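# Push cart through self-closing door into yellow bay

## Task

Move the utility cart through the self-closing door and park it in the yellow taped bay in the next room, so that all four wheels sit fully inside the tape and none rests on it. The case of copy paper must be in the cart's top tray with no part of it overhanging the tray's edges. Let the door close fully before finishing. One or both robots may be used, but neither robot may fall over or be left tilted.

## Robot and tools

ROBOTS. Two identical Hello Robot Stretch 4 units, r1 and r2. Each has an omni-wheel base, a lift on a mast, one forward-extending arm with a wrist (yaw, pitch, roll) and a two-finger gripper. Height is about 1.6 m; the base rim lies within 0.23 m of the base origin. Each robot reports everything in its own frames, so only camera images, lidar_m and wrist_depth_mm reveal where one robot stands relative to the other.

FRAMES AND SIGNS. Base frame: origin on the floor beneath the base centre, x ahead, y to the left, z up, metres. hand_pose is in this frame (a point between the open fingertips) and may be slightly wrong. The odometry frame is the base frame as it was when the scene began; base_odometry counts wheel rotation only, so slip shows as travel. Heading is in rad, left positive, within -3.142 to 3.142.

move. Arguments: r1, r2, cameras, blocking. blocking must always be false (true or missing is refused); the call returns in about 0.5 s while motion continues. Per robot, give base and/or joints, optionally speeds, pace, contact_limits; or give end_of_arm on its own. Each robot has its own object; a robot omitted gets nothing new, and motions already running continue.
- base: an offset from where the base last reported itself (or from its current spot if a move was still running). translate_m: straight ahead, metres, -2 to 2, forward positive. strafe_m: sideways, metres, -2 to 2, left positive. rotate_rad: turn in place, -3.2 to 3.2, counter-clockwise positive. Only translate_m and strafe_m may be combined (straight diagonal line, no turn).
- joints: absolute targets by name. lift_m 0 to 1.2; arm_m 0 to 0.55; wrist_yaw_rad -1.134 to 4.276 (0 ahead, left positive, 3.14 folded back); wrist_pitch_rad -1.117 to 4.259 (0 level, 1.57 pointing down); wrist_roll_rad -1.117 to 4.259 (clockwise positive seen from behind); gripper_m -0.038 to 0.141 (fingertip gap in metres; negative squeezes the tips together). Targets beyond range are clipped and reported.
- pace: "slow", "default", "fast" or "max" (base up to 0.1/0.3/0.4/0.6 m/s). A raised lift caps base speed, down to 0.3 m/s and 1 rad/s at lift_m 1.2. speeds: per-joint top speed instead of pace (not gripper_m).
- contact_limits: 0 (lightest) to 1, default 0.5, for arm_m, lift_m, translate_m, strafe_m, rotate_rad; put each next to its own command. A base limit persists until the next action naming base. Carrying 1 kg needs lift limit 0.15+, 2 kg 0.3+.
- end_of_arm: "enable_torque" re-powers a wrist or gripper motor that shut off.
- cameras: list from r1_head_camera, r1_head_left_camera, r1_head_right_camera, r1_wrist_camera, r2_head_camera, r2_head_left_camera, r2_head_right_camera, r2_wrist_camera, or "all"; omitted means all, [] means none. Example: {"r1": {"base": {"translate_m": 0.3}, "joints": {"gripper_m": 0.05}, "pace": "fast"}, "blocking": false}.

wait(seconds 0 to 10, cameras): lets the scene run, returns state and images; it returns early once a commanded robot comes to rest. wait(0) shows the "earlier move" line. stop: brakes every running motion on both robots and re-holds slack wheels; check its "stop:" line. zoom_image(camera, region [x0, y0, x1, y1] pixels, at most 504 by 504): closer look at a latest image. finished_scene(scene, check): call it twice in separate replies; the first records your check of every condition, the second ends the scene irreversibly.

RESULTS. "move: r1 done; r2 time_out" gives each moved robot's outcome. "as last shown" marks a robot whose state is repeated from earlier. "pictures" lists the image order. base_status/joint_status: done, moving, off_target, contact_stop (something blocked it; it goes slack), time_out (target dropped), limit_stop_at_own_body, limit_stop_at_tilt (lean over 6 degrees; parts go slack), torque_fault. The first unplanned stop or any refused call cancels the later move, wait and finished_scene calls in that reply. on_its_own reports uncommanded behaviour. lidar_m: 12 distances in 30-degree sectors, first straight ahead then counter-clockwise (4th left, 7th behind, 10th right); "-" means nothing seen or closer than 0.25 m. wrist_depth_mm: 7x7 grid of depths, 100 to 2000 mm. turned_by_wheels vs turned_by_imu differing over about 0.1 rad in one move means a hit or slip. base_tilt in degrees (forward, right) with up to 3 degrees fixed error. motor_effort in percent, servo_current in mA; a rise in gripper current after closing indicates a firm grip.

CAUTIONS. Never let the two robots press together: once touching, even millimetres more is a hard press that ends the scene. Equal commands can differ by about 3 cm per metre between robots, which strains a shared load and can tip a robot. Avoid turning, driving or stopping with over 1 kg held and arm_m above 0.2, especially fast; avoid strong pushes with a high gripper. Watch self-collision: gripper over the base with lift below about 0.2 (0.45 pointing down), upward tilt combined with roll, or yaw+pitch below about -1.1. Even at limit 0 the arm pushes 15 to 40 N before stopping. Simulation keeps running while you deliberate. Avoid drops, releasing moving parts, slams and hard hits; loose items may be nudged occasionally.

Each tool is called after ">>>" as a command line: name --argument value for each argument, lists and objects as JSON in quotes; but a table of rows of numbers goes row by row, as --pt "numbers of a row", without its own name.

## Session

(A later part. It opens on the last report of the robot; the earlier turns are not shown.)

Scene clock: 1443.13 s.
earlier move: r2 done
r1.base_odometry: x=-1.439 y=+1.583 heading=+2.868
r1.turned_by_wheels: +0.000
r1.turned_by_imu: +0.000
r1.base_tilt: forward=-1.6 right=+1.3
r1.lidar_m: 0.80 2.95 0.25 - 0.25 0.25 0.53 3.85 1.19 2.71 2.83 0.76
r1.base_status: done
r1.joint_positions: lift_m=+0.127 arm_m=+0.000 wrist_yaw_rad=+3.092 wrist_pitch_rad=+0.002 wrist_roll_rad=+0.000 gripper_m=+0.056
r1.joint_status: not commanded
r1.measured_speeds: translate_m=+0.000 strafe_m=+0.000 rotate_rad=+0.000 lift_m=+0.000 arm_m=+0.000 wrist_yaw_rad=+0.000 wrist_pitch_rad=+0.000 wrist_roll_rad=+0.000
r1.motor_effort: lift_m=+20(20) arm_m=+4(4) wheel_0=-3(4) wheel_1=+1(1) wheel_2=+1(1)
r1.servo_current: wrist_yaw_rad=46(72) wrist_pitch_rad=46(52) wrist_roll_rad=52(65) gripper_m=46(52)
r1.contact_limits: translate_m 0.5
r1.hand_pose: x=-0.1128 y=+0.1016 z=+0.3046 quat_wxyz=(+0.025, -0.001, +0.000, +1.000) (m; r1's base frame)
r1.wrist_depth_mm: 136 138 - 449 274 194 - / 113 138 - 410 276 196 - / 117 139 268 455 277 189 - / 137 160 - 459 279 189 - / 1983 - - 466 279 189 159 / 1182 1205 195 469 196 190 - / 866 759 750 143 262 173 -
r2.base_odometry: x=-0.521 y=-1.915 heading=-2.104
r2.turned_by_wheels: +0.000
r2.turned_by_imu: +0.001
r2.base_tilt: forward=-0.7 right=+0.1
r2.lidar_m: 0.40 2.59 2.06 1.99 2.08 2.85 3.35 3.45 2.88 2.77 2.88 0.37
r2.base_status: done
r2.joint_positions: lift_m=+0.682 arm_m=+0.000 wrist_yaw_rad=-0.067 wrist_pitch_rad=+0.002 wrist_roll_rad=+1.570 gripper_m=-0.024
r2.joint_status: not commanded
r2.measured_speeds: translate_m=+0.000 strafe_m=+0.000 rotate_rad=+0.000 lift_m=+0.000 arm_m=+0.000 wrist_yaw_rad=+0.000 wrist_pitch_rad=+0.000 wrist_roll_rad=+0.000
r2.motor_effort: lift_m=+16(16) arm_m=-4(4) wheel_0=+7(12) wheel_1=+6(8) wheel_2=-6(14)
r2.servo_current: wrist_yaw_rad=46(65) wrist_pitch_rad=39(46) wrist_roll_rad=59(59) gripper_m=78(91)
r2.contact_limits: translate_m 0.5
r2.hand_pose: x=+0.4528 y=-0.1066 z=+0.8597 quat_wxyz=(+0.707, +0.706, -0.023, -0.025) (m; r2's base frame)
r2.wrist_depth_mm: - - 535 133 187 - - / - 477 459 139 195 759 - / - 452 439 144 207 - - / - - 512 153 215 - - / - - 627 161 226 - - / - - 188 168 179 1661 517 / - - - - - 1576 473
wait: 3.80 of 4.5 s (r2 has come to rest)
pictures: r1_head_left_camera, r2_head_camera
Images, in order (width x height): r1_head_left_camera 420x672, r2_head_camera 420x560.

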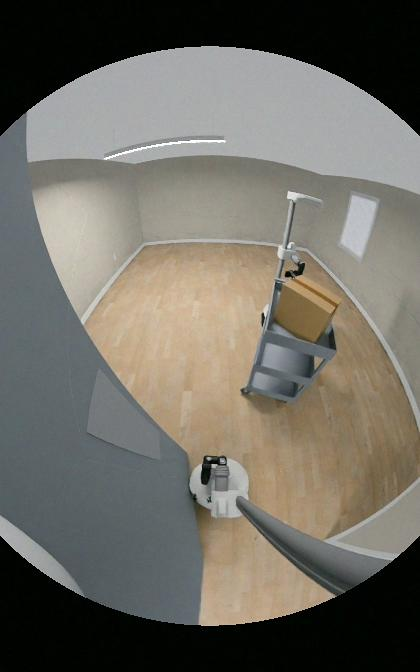

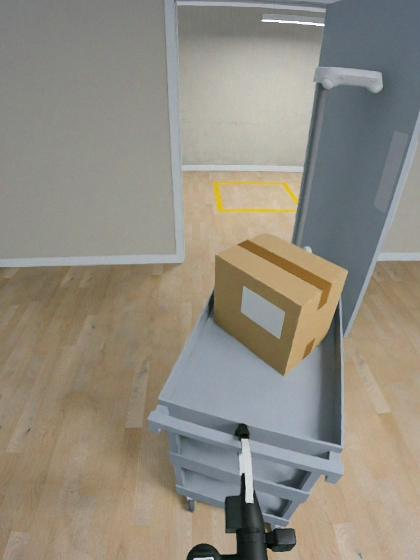

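>>> move --r2 '{"base": {"translate_m": 0.11, "strafe_m": 0.23}, "pace": "slow", "contact_limits": {"translate_m": 0.5}}' --blocking false --cameras '[]'

>>> wait --seconds 4.5 --cameras '["r2_head_camera", "r1_head_left_camera"]'

Scene clock: 1665.37 s.
move: r2 moving
r1.base_odometry: x=-1.439 y=+1.583 heading=+2.868
r1.turned_by_wheels: +0.000
r1.turned_by_imu: +0.000
r1.base_tilt: forward=-1.6 right=+1.2
r1.lidar_m: 0.78 2.96 0.25 - 0.25 0.25 0.47 3.82 1.17 2.72 2.83 0.79
r1.base_status: not commanded
r1.joint_positions: lift_m=+0.127 arm_m=+0.000 wrist_yaw_rad=+3.092 wrist_pitch_rad=+0.002 wrist_roll_rad=+0.000 gripper_m=+0.056
r1.joint_status: not commanded
r1.measured_speeds: translate_m=+0.000 strafe_m=+0.000 rotate_rad=+0.000 lift_m=+0.000 arm_m=+0.000 wrist_yaw_rad=+0.000 wrist_pitch_rad=+0.000 wrist_roll_rad=+0.000
r1.motor_effort: lift_m=+20(20) arm_m=+4(4) wheel_0=-3(3) wheel_1=+1(1) wheel_2=+1(1)
r1.servo_current: wrist_yaw_rad=52(52) wrist_pitch_rad=39(46) wrist_roll_rad=52(59) gripper_m=46(46)
r1.contact_limits: translate_m 0.5
r1.hand_pose: x=-0.1128 y=+0.1016 z=+0.3046 quat_wxyz=(+0.025, -0.001, +0.000, +1.000) (m; r1's base frame)
r1.wrist_depth_mm: 136 138 - 445 273 195 - / 113 139 - 413 274 195 - / 116 140 267 452 278 187 - / 137 160 - 455 278 189 - / 1921 - - 459 279 190 159 / 1182 1160 195 469 197 189 - / 842 750 759 144 264 173 -
r2.base_odometry: x=-0.515 y=-1.925 heading=-2.105
r2.turned_by_wheels: -0.001
r2.turned_by_imu: +0.000
r2.base_tilt: forward=-0.7 right=+0.1
r2.lidar_m: 0.42 2.57 2.04 1.97 2.07 2.82 3.37 3.46 2.88 2.77 2.89 0.41
r2.base_status: translate_m moving; strafe_m moving
r2.joint_positions: lift_m=+0.682 arm_m=+0.000 wrist_yaw_rad=-0.068 wrist_pitch_rad=+0.002 wrist_roll_rad=+1.570 gripper_m=-0.024
r2.joint_status: not commanded
r2.measured_speeds: translate_m=+0.022 strafe_m=+0.043 rotate_rad=-0.001 lift_m=+0.000 arm_m=+0.000 wrist_yaw_rad=-0.008 wrist_pitch_rad=+0.000 wrist_roll_rad=+0.000
r2.motor_effort: lift_m=+16(16) arm_m=-4(4) wheel_0=-9(9) wheel_1=+8(9) wheel_2=-10(11)
r2.servo_current: wrist_yaw_rad=46(52) wrist_pitch_rad=39(46) wrist_roll_rad=52(52) gripper_m=78(85)
r2.contact_limits: translate_m 0.5
r2.hand_pose: x=+0.4527 y=-0.1067 z=+0.8597 quat_wxyz=(+0.707, +0.706, -0.023, -0.025) (m; r2's base frame)
r2.wrist_depth_mm: - - 521 135 190 - - / - 484 466 140 197 759 - / - 449 439 147 208 - - / - - 517 154 216 - - / - - 621 162 228 - - / - - 188 168 181 1618 517 / - - - - - 1576 473
pictures: none
No camera images: "cameras" was empty.

Scene clock: 1668.70 s.
earlier move: r2 done
r1.base_odometry: x=-1.439 y=+1.583 heading=+2.868
r1.turned_by_wheels: +0.000
r1.turned_by_imu: +0.000
r1.base_tilt: forward=-1.6 right=+1.3
r1.lidar_m: 5.04 2.95 0.25 - 0.25 0.25 0.46 3.86 1.14 2.72 0.84 0.82
r1.base_status: not commanded
r1.joint_positions: lift_m=+0.127 arm_m=+0.000 wrist_yaw_rad=+3.092 wrist_pitch_rad=+0.002 wrist_roll_rad=+0.000 gripper_m=+0.056
r1.joint_status: not commanded
r1.measured_speeds: translate_m=+0.000 strafe_m=+0.000 rotate_rad=+0.000 lift_m=+0.000 arm_m=+0.000 wrist_yaw_rad=+0.000 wrist_pitch_rad=+0.000 wrist_roll_rad=+0.000
r1.motor_effort: lift_m=+20(20) arm_m=+4(4) wheel_0=-3(4) wheel_1=+1(1) wheel_2=+1(1)
r1.servo_current: wrist_yaw_rad=33(78) wrist_pitch_rad=46(46) wrist_roll_rad=52(65) gripper_m=46(52)
r1.contact_limits: translate_m 0.5
r1.hand_pose: x=-0.1128 y=+0.1016 z=+0.3046 quat_wxyz=(+0.025, -0.001, +0.000, +1.000) (m; r1's base frame)
r1.wrist_depth_mm: 136 138 - 449 273 194 - / 113 139 - 410 274 195 - / 117 139 267 455 277 188 - / 137 159 - 459 278 188 - / 1983 - - 462 279 189 159 / 1205 1182 195 469 197 190 - / 854 759 759 143 264 173 -
r2.base_odometry: x=-0.379 y=-2.126 heading=-2.105
r2.turned_by_wheels: +0.000
r2.turned_by_imu: +0.000
r2.base_tilt: forward=-0.7 right=+0.1
r2.lidar_m: 0.47 2.50 1.85 1.75 1.86 2.53 3.49 3.54 3.12 2.97 0.36 0.34
r2.base_status: done
r2.joint_positions: lift_m=+0.682 arm_m=+0.000 wrist_yaw_rad=-0.069 wrist_pitch_rad=+0.002 wrist_roll_rad=+1.570 gripper_m=-0.024
r2.joint_status: not commanded
r2.measured_speeds: translate_m=+0.000 strafe_m=+0.000 rotate_rad=+0.000 lift_m=+0.000 arm_m=+0.000 wrist_yaw_rad=+0.000 wrist_pitch_rad=+0.000 wrist_roll_rad=+0.000
r2.motor_effort: lift_m=+16(16) arm_m=-4(4) wheel_0=-7(15) wheel_1=+4(9) wheel_2=-7(11)
r2.servo_current: wrist_yaw_rad=46(59) wrist_pitch_rad=39(46) wrist_roll_rad=39(59) gripper_m=85(91)
r2.contact_limits: translate_m 0.5
r2.hand_pose: x=+0.4525 y=-0.1072 z=+0.8597 quat_wxyz=(+0.707, +0.706, -0.024, -0.025) (m; r2's base frame)
r2.wrist_depth_mm: - 353 357 - 142 - - / - 421 421 - 156 - - / - - 554 102 174 - - / - - - 117 195 - - / - - - 133 221 1576 512 / - - 188 155 178 1576 469 / - - - - 355 355 366
wait: 3.33 of 4.5 s (r2 has come to rest)
pictures: r1_head_left_camera, r2_head_camera
Images, in order (width x height): r1_head_left_camera 420x672, r2_head_camera 420x560.

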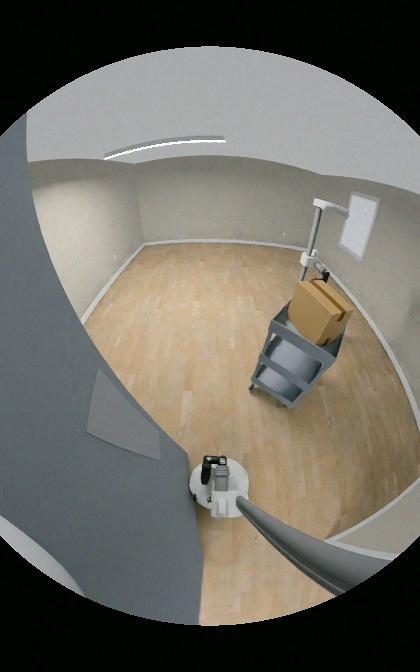

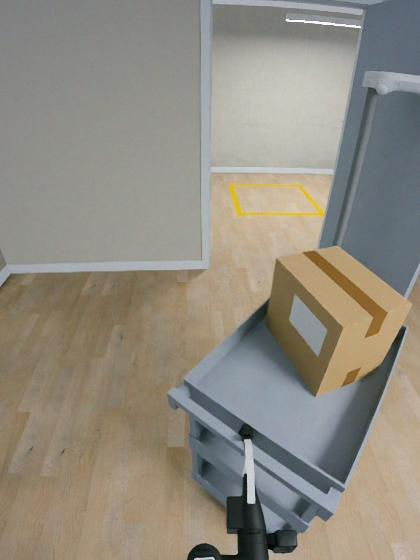

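>>> move --r2 '{"base": {"translate_m": -0.28, "strafe_m": 0.21}, "pace": "slow", "contact_limits": {"translate_m": 0.5}}' --blocking false --cameras '[]'

>>> wait --seconds 5 --cameras '["r2_head_camera", "r1_head_left_camera"]'

Scene clock: 1681.43 s.
move: r2 moving
r1.base_odometry: x=-1.439 y=+1.583 heading=+2.868
r1.turned_by_wheels: +0.000
r1.turned_by_imu: +0.000
r1.base_tilt: forward=-1.6 right=+1.3
r1.lidar_m: 5.01 2.93 0.25 - 0.25 0.25 0.51 3.85 1.15 2.73 0.87 0.82
r1.base_status: not commanded
r1.joint_positions: lift_m=+0.127 arm_m=+0.000 wrist_yaw_rad=+3.092 wrist_pitch_rad=+0.002 wrist_roll_rad=+0.000 gripper_m=+0.056
r1.joint_status: not commanded
r1.measured_speeds: translate_m=+0.000 strafe_m=+0.000 rotate_rad=+0.000 lift_m=+0.000 arm_m=+0.000 wrist_yaw_rad=+0.000 wrist_pitch_rad=+0.000 wrist_roll_rad=+0.000
r1.motor_effort: lift_m=+20(20) arm_m=+4(4) wheel_0=-3(3) wheel_1=+1(1) wheel_2=+1(1)
r1.servo_current: wrist_yaw_rad=59(72) wrist_pitch_rad=46(46) wrist_roll_rad=39(59) gripper_m=46(46)
r1.contact_limits: translate_m 0.5
r1.hand_pose: x=-0.1128 y=+0.1016 z=+0.3046 quat_wxyz=(+0.025, -0.001, +0.000, +1.000) (m; r1's base frame)
r1.wrist_depth_mm: 136 138 - 442 274 193 - / 113 139 - 410 276 196 - / 117 140 267 455 277 188 - / 137 160 - 459 278 189 - / 1983 - - 466 278 190 159 / 1182 1205 195 466 197 190 - / 866 750 759 143 263 173 -
r2.base_odometry: x=-0.367 y=-2.121 heading=-2.105
r2.turned_by_wheels: +0.000
r2.turned_by_imu: +0.000
r2.base_tilt: forward=-0.6 right=+0.1
r2.lidar_m: 0.44 2.49 1.79 1.75 1.85 2.50 3.46 3.55 3.10 2.99 0.37 0.33
r2.base_status: translate_m moving; strafe_m moving
r2.joint_positions: lift_m=+0.682 arm_m=+0.000 wrist_yaw_rad=-0.069 wrist_pitch_rad=+0.002 wrist_roll_rad=+1.570 gripper_m=-0.024
r2.joint_status: not commanded
r2.measured_speeds: translate_m=-0.042 strafe_m=+0.032 rotate_rad=-0.001 lift_m=+0.000 arm_m=+0.000 wrist_yaw_rad=+0.000 wrist_pitch_rad=+0.000 wrist_roll_rad=+0.000
r2.motor_effort: lift_m=+16(16) arm_m=-4(4) wheel_0=-10(14) wheel_1=+4(5) wheel_2=+11(11)
r2.servo_current: wrist_yaw_rad=52(59) wrist_pitch_rad=39(46) wrist_roll_rad=52(59) gripper_m=78(85)
r2.contact_limits: translate_m 0.5
r2.hand_pose: x=+0.4525 y=-0.1072 z=+0.8597 quat_wxyz=(+0.707, +0.706, -0.024, -0.025) (m; r2's base frame)
r2.wrist_depth_mm: - 353 357 - 143 - - / - 418 424 - 160 - - / - - 544 105 174 - - / - - - 115 195 - - / - - - 134 221 1576 500 / - - 188 155 180 1618 469 / - - - - 355 353 404
pictures: none
No camera images: "cameras" was empty.

Scene clock: 1685.63 s.
earlier move: r2 done
r1.base_odometry: x=-1.439 y=+1.583 heading=+2.868
r1.turned_by_wheels: +0.000
r1.turned_by_imu: +0.000
r1.base_tilt: forward=-1.6 right=+1.2
r1.lidar_m: 5.01 2.94 0.25 - 0.25 0.25 0.49 3.83 1.17 2.71 1.23 1.16
r1.base_status: not commanded
r1.joint_positions: lift_m=+0.127 arm_m=+0.000 wrist_yaw_rad=+3.092 wrist_pitch_rad=+0.002 wrist_roll_rad=+0.000 gripper_m=+0.056
r1.joint_status: not commanded
r1.measured_speeds: translate_m=+0.000 strafe_m=+0.000 rotate_rad=+0.000 lift_m=+0.000 arm_m=+0.000 wrist_yaw_rad=+0.000 wrist_pitch_rad=+0.000 wrist_roll_rad=+0.000
r1.motor_effort: lift_m=+20(20) arm_m=+4(4) wheel_0=-3(4) wheel_1=+1(1) wheel_2=+1(1)
r1.servo_current: wrist_yaw_rad=59(72) wrist_pitch_rad=39(52) wrist_roll_rad=46(78) gripper_m=46(46)
r1.contact_limits: translate_m 0.5
r1.hand_pose: x=-0.1128 y=+0.1016 z=+0.3046 quat_wxyz=(+0.025, -0.001, +0.000, +1.000) (m; r1's base frame)
r1.wrist_depth_mm: 136 138 - 445 274 194 - / 113 139 - 410 274 196 - / 117 140 267 455 277 188 - / 137 159 - 459 278 189 - / 1921 - - 466 279 190 159 / 1182 1205 195 466 196 189 - / 854 759 759 143 264 173 -
r2.base_odometry: x=-0.057 y=-1.992 heading=-2.104
r2.turned_by_wheels: +0.001
r2.turned_by_imu: +0.001
r2.base_tilt: forward=-0.7 right=+0.0
r2.lidar_m: 0.42 2.21 1.63 1.53 1.62 2.20 3.17 3.26 3.34 3.18 3.33 0.37
r2.base_status: done
r2.joint_positions: lift_m=+0.682 arm_m=+0.000 wrist_yaw_rad=-0.066 wrist_pitch_rad=+0.002 wrist_roll_rad=+1.570 gripper_m=-0.024
r2.joint_status: not commanded
r2.measured_speeds: translate_m=+0.000 strafe_m=+0.000 rotate_rad=+0.000 lift_m=+0.000 arm_m=+0.000 wrist_yaw_rad=+0.000 wrist_pitch_rad=+0.000 wrist_roll_rad=+0.000
r2.motor_effort: lift_m=+16(16) arm_m=-4(4) wheel_0=-2(14) wheel_1=+4(7) wheel_2=+8(12)
r2.servo_current: wrist_yaw_rad=46(65) wrist_pitch_rad=46(52) wrist_roll_rad=46(65) gripper_m=78(91)
r2.contact_limits: translate_m 0.5
r2.hand_pose: x=+0.4529 y=-0.1063 z=+0.8597 quat_wxyz=(+0.707, +0.706, -0.023, -0.024) (m; r2's base frame)
r2.wrist_depth_mm: - 379 379 - 151 - - / - 402 402 104 164 - - / - - 500 112 181 - - / - - - 128 198 - - / - - - 140 220 1661 - / - - 188 158 178 1576 477 / - - - - - 1576 1205
wait: 4.20 of 5 s (r2 has come to rest)
pictures: r1_head_left_camera, r2_head_camera
Images, in order (width x height): r1_head_left_camera 420x672, r2_head_camera 420x560.

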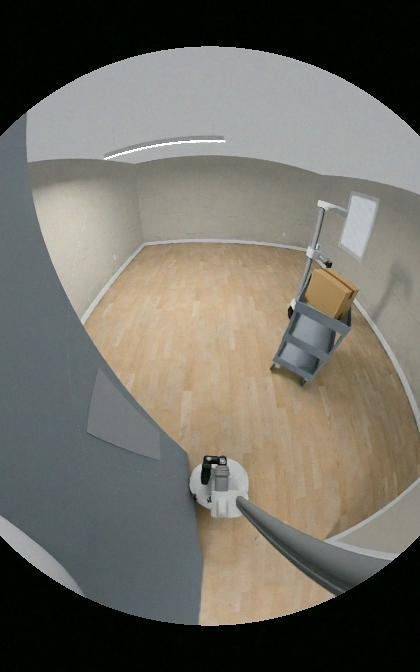

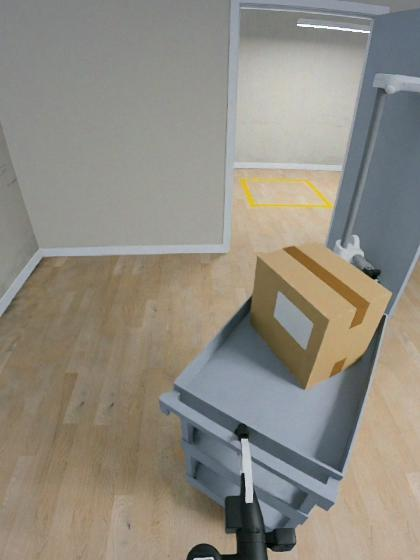

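>>> move --r2 '{"base": {"translate_m": -0.34, "strafe_m": 0.28}, "contact_limits": {"translate_m": 0.5}}' --blocking false --cameras '[]'

>>> wait --seconds 5 --cameras '["r2_head_camera"]'

Scene clock: 1704.87 s.
move: r2 moving
r1.base_odometry: x=-1.439 y=+1.583 heading=+2.868
r1.turned_by_wheels: +0.000
r1.turned_by_imu: +0.000
r1.base_tilt: forward=-1.6 right=+1.3
r1.lidar_m: 5.01 2.92 0.25 - 0.25 0.25 0.49 3.84 1.18 2.71 1.24 1.20
r1.base_status: not commanded
r1.joint_positions: lift_m=+0.127 arm_m=+0.000 wrist_yaw_rad=+3.092 wrist_pitch_rad=+0.002 wrist_roll_rad=+0.000 gripper_m=+0.056
r1.joint_status: not commanded
r1.measured_speeds: translate_m=+0.000 strafe_m=+0.000 rotate_rad=+0.000 lift_m=+0.000 arm_m=+0.000 wrist_yaw_rad=+0.000 wrist_pitch_rad=+0.000 wrist_roll_rad=+0.000
r1.motor_effort: lift_m=+20(20) arm_m=+4(4) wheel_0=-3(3) wheel_1=+1(1) wheel_2=+1(1)
r1.servo_current: wrist_yaw_rad=65(65) wrist_pitch_rad=46(46) wrist_roll_rad=52(65) gripper_m=46(46)
r1.contact_limits: translate_m 0.5
r1.hand_pose: x=-0.1128 y=+0.1016 z=+0.3046 quat_wxyz=(+0.025, -0.001, +0.000, +1.000) (m; r1's base frame)
r1.wrist_depth_mm: 136 139 - 449 273 195 - / 113 139 - 413 273 195 - / 117 140 268 452 278 188 - / 137 160 - 459 277 189 - / 1983 - - 459 279 189 159 / 1229 1205 195 466 196 189 - / 854 741 759 143 263 173 -
r2.base_odometry: x=-0.025 y=-1.980 heading=-2.104
r2.turned_by_wheels: +0.000
r2.turned_by_imu: +0.001
r2.base_tilt: forward=-0.7 right=+0.0
r2.lidar_m: 0.43 2.18 1.59 1.52 1.58 2.19 3.17 3.24 3.32 3.20 0.40 0.32
r2.base_status: translate_m moving; strafe_m moving
r2.joint_positions: lift_m=+0.682 arm_m=+0.000 wrist_yaw_rad=-0.066 wrist_pitch_rad=+0.002 wrist_roll_rad=+1.570 gripper_m=-0.024
r2.joint_status: not commanded
r2.measured_speeds: translate_m=-0.099 strafe_m=+0.082 rotate_rad=-0.005 lift_m=+0.000 arm_m=+0.000 wrist_yaw_rad=+0.000 wrist_pitch_rad=+0.000 wrist_roll_rad=+0.000
r2.motor_effort: lift_m=+16(16) arm_m=-4(4) wheel_0=-12(14) wheel_1=+6(7) wheel_2=+12(15)
r2.servo_current: wrist_yaw_rad=46(59) wrist_pitch_rad=39(46) wrist_roll_rad=46(59) gripper_m=78(85)
r2.contact_limits: translate_m 0.5
r2.hand_pose: x=+0.4529 y=-0.1063 z=+0.8597 quat_wxyz=(+0.707, +0.706, -0.023, -0.024) (m; r2's base frame)
r2.wrist_depth_mm: - 387 387 103 155 - - / - 397 404 108 168 - - / - - 496 116 183 - - / - - - 131 201 - - / - - - 146 223 1708 - / - - 187 160 178 1576 480 / - - - - - 1618 1182
pictures: none
No camera images: "cameras" was empty.

Scene clock: 1707.23 s.
earlier move: r2 done
r1.base_odometry: x=-1.439 y=+1.583 heading=+2.868
r1.turned_by_wheels: +0.000
r1.turned_by_imu: +0.000
r1.base_tilt: forward=-1.5 right=+1.3
r1.lidar_m: 5.03 2.92 0.25 - 0.25 0.26 0.50 3.86 1.17 2.70 1.69 1.59
r1.base_status: not commanded
r1.joint_positions: lift_m=+0.127 arm_m=+0.000 wrist_yaw_rad=+3.092 wrist_pitch_rad=+0.002 wrist_roll_rad=+0.000 gripper_m=+0.056
r1.joint_status: not commanded
r1.measured_speeds: translate_m=+0.000 strafe_m=+0.000 rotate_rad=+0.000 lift_m=+0.000 arm_m=+0.000 wrist_yaw_rad=+0.000 wrist_pitch_rad=+0.000 wrist_roll_rad=+0.000
r1.motor_effort: lift_m=+20(20) arm_m=+4(4) wheel_0=-3(3) wheel_1=+1(1) wheel_2=+1(1)
r1.servo_current: wrist_yaw_rad=52(65) wrist_pitch_rad=46(59) wrist_roll_rad=46(65) gripper_m=39(46)
r1.contact_limits: translate_m 0.5
r1.hand_pose: x=-0.1128 y=+0.1016 z=+0.3046 quat_wxyz=(+0.025, -0.001, +0.000, +1.000) (m; r1's base frame)
r1.wrist_depth_mm: 137 138 - 449 273 194 - / 113 139 - 407 274 195 - / 117 140 268 455 278 187 - / 137 159 - 462 278 189 - / - - - 469 279 190 158 / 1205 1205 195 469 197 190 - / 854 750 759 144 263 173 -
r2.base_odometry: x=+0.357 y=-1.841 heading=-2.104
r2.turned_by_wheels: +0.000
r2.turned_by_imu: -0.001
r2.base_tilt: forward=-0.6 right=+0.0
r2.lidar_m: 0.43 1.84 1.33 1.26 1.32 1.77 2.79 2.93 3.61 3.45 3.60 0.37
r2.base_status: done
r2.joint_positions: lift_m=+0.682 arm_m=+0.000 wrist_yaw_rad=-0.069 wrist_pitch_rad=+0.002 wrist_roll_rad=+1.570 gripper_m=-0.024
r2.joint_status: not commanded
r2.measured_speeds: translate_m=+0.000 strafe_m=+0.000 rotate_rad=+0.000 lift_m=+0.000 arm_m=+0.000 wrist_yaw_rad=+0.000 wrist_pitch_rad=+0.000 wrist_roll_rad=+0.000
r2.motor_effort: lift_m=+16(16) arm_m=-4(4) wheel_0=-1(19) wheel_1=+5(7) wheel_2=+3(15)
r2.servo_current: wrist_yaw_rad=52(59) wrist_pitch_rad=39(46) wrist_roll_rad=39(65) gripper_m=85(85)
r2.contact_limits: translate_m 0.5
r2.hand_pose: x=+0.4526 y=-0.1072 z=+0.8597 quat_wxyz=(+0.707, +0.706, -0.024, -0.025) (m; r2's base frame)
r2.wrist_depth_mm: - 442 439 113 168 - - / - 402 407 121 179 - - / - 500 462 130 193 - - / - - 574 141 206 - - / - - - 153 224 1863 - / - - 189 167 179 1576 488 / - - - - - 1576 1182
wait: 2.37 of 5 s (r2 has come to rest)
pictures: r2_head_camera
Images, in order (width x height): r2_head_camera 420x560.

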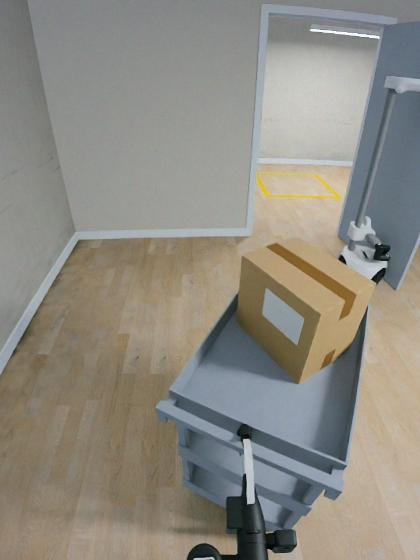

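>>> move --blocking false --cameras '["r2_head_camera", "r2_wrist_camera", "r1_head_left_camera", "r1_head_right_camera"]'

Scene clock: 1728.90 s.
r1.base_odometry: x=-1.439 y=+1.583 heading=+2.868
r1.turned_by_wheels: +0.000
r1.turned_by_imu: +0.000
r1.base_tilt: forward=-1.5 right=+1.2
r1.lidar_m: 5.02 2.94 0.25 - 0.25 0.25 0.48 3.83 1.15 2.71 1.70 1.57
r1.base_status: not commanded
r1.joint_positions: lift_m=+0.127 arm_m=+0.000 wrist_yaw_rad=+3.092 wrist_pitch_rad=+0.002 wrist_roll_rad=+0.000 gripper_m=+0.056
r1.joint_status: not commanded
r1.measured_speeds: translate_m=+0.000 strafe_m=+0.000 rotate_rad=+0.000 lift_m=+0.000 arm_m=+0.000 wrist_yaw_rad=+0.000 wrist_pitch_rad=+0.000 wrist_roll_rad=+0.000
r1.motor_effort: lift_m=+20(20) arm_m=+4(4) wheel_0=-3(3) wheel_1=+1(1) wheel_2=+1(1)
r1.servo_current: wrist_yaw_rad=46(65) wrist_pitch_rad=39(59) wrist_roll_rad=39(65) gripper_m=46(46)
r1.contact_limits: translate_m 0.5
r1.hand_pose: x=-0.1128 y=+0.1016 z=+0.3046 quat_wxyz=(+0.025, -0.001, +0.000, +1.000) (m; r1's base frame)
r1.wrist_depth_mm: 136 138 - 445 272 193 - / 113 139 - 410 274 195 - / 117 139 267 452 274 188 - / 137 159 - 459 278 190 - / 1921 - - 466 279 190 159 / 1205 1229 195 466 196 190 - / 854 750 759 143 263 173 -
r2.base_odometry: x=+0.357 y=-1.841 heading=-2.104
r2.turned_by_wheels: +0.000
r2.turned_by_imu: +0.000
r2.base_tilt: forward=-0.6 right=+0.1
r2.lidar_m: 0.44 1.82 1.32 1.26 1.31 1.77 2.82 2.93 3.61 3.46 3.61 0.36
r2.base_status: done
r2.joint_positions: lift_m=+0.682 arm_m=+0.000 wrist_yaw_rad=-0.069 wrist_pitch_rad=+0.002 wrist_roll_rad=+1.570 gripper_m=-0.024
r2.joint_status: not commanded
r2.measured_speeds: translate_m=+0.000 strafe_m=+0.000 rotate_rad=+0.000 lift_m=+0.000 arm_m=+0.000 wrist_yaw_rad=+0.000 wrist_pitch_rad=+0.000 wrist_roll_rad=+0.000
r2.motor_effort: lift_m=+16(16) arm_m=-3(4) wheel_0=-1(19) wheel_1=+5(7) wheel_2=+3(15)
r2.servo_current: wrist_yaw_rad=59(59) wrist_pitch_rad=39(46) wrist_roll_rad=52(65) gripper_m=72(85)
r2.contact_limits: translate_m 0.5
r2.hand_pose: x=+0.4526 y=-0.1072 z=+0.8597 quat_wxyz=(+0.707, +0.706, -0.024, -0.025) (m; r2's base frame)
r2.wrist_depth_mm: - 442 442 113 169 - - / - 402 404 121 180 - - / - 504 462 130 192 - - / - - 574 141 207 - - / - - - 153 225 1863 - / - - 189 167 179 1618 492 / - - - - - 1618 1182
pictures: r1_head_left_camera, r1_head_right_camera, r2_head_camera, r2_wrist_camera
Images, in order (width x height): r1_head_left_camera 420x672, r1_head_right_camera 420x672, r2_head_camera 420x560, r2_wrist_camera 616x392.

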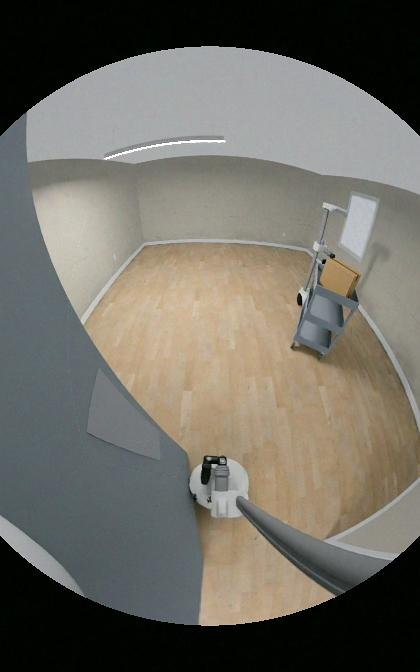

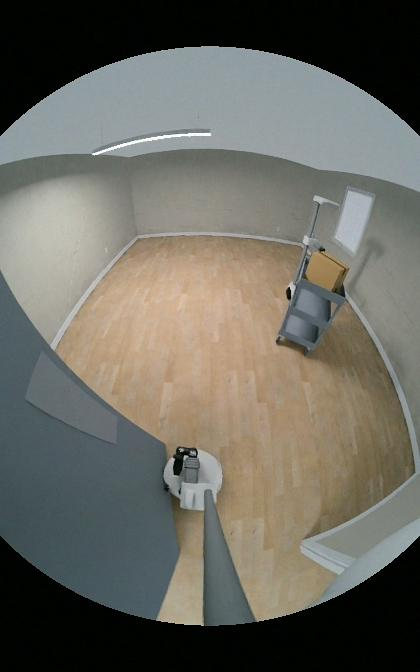

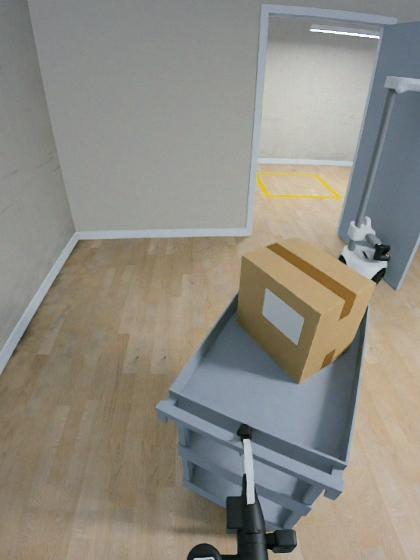

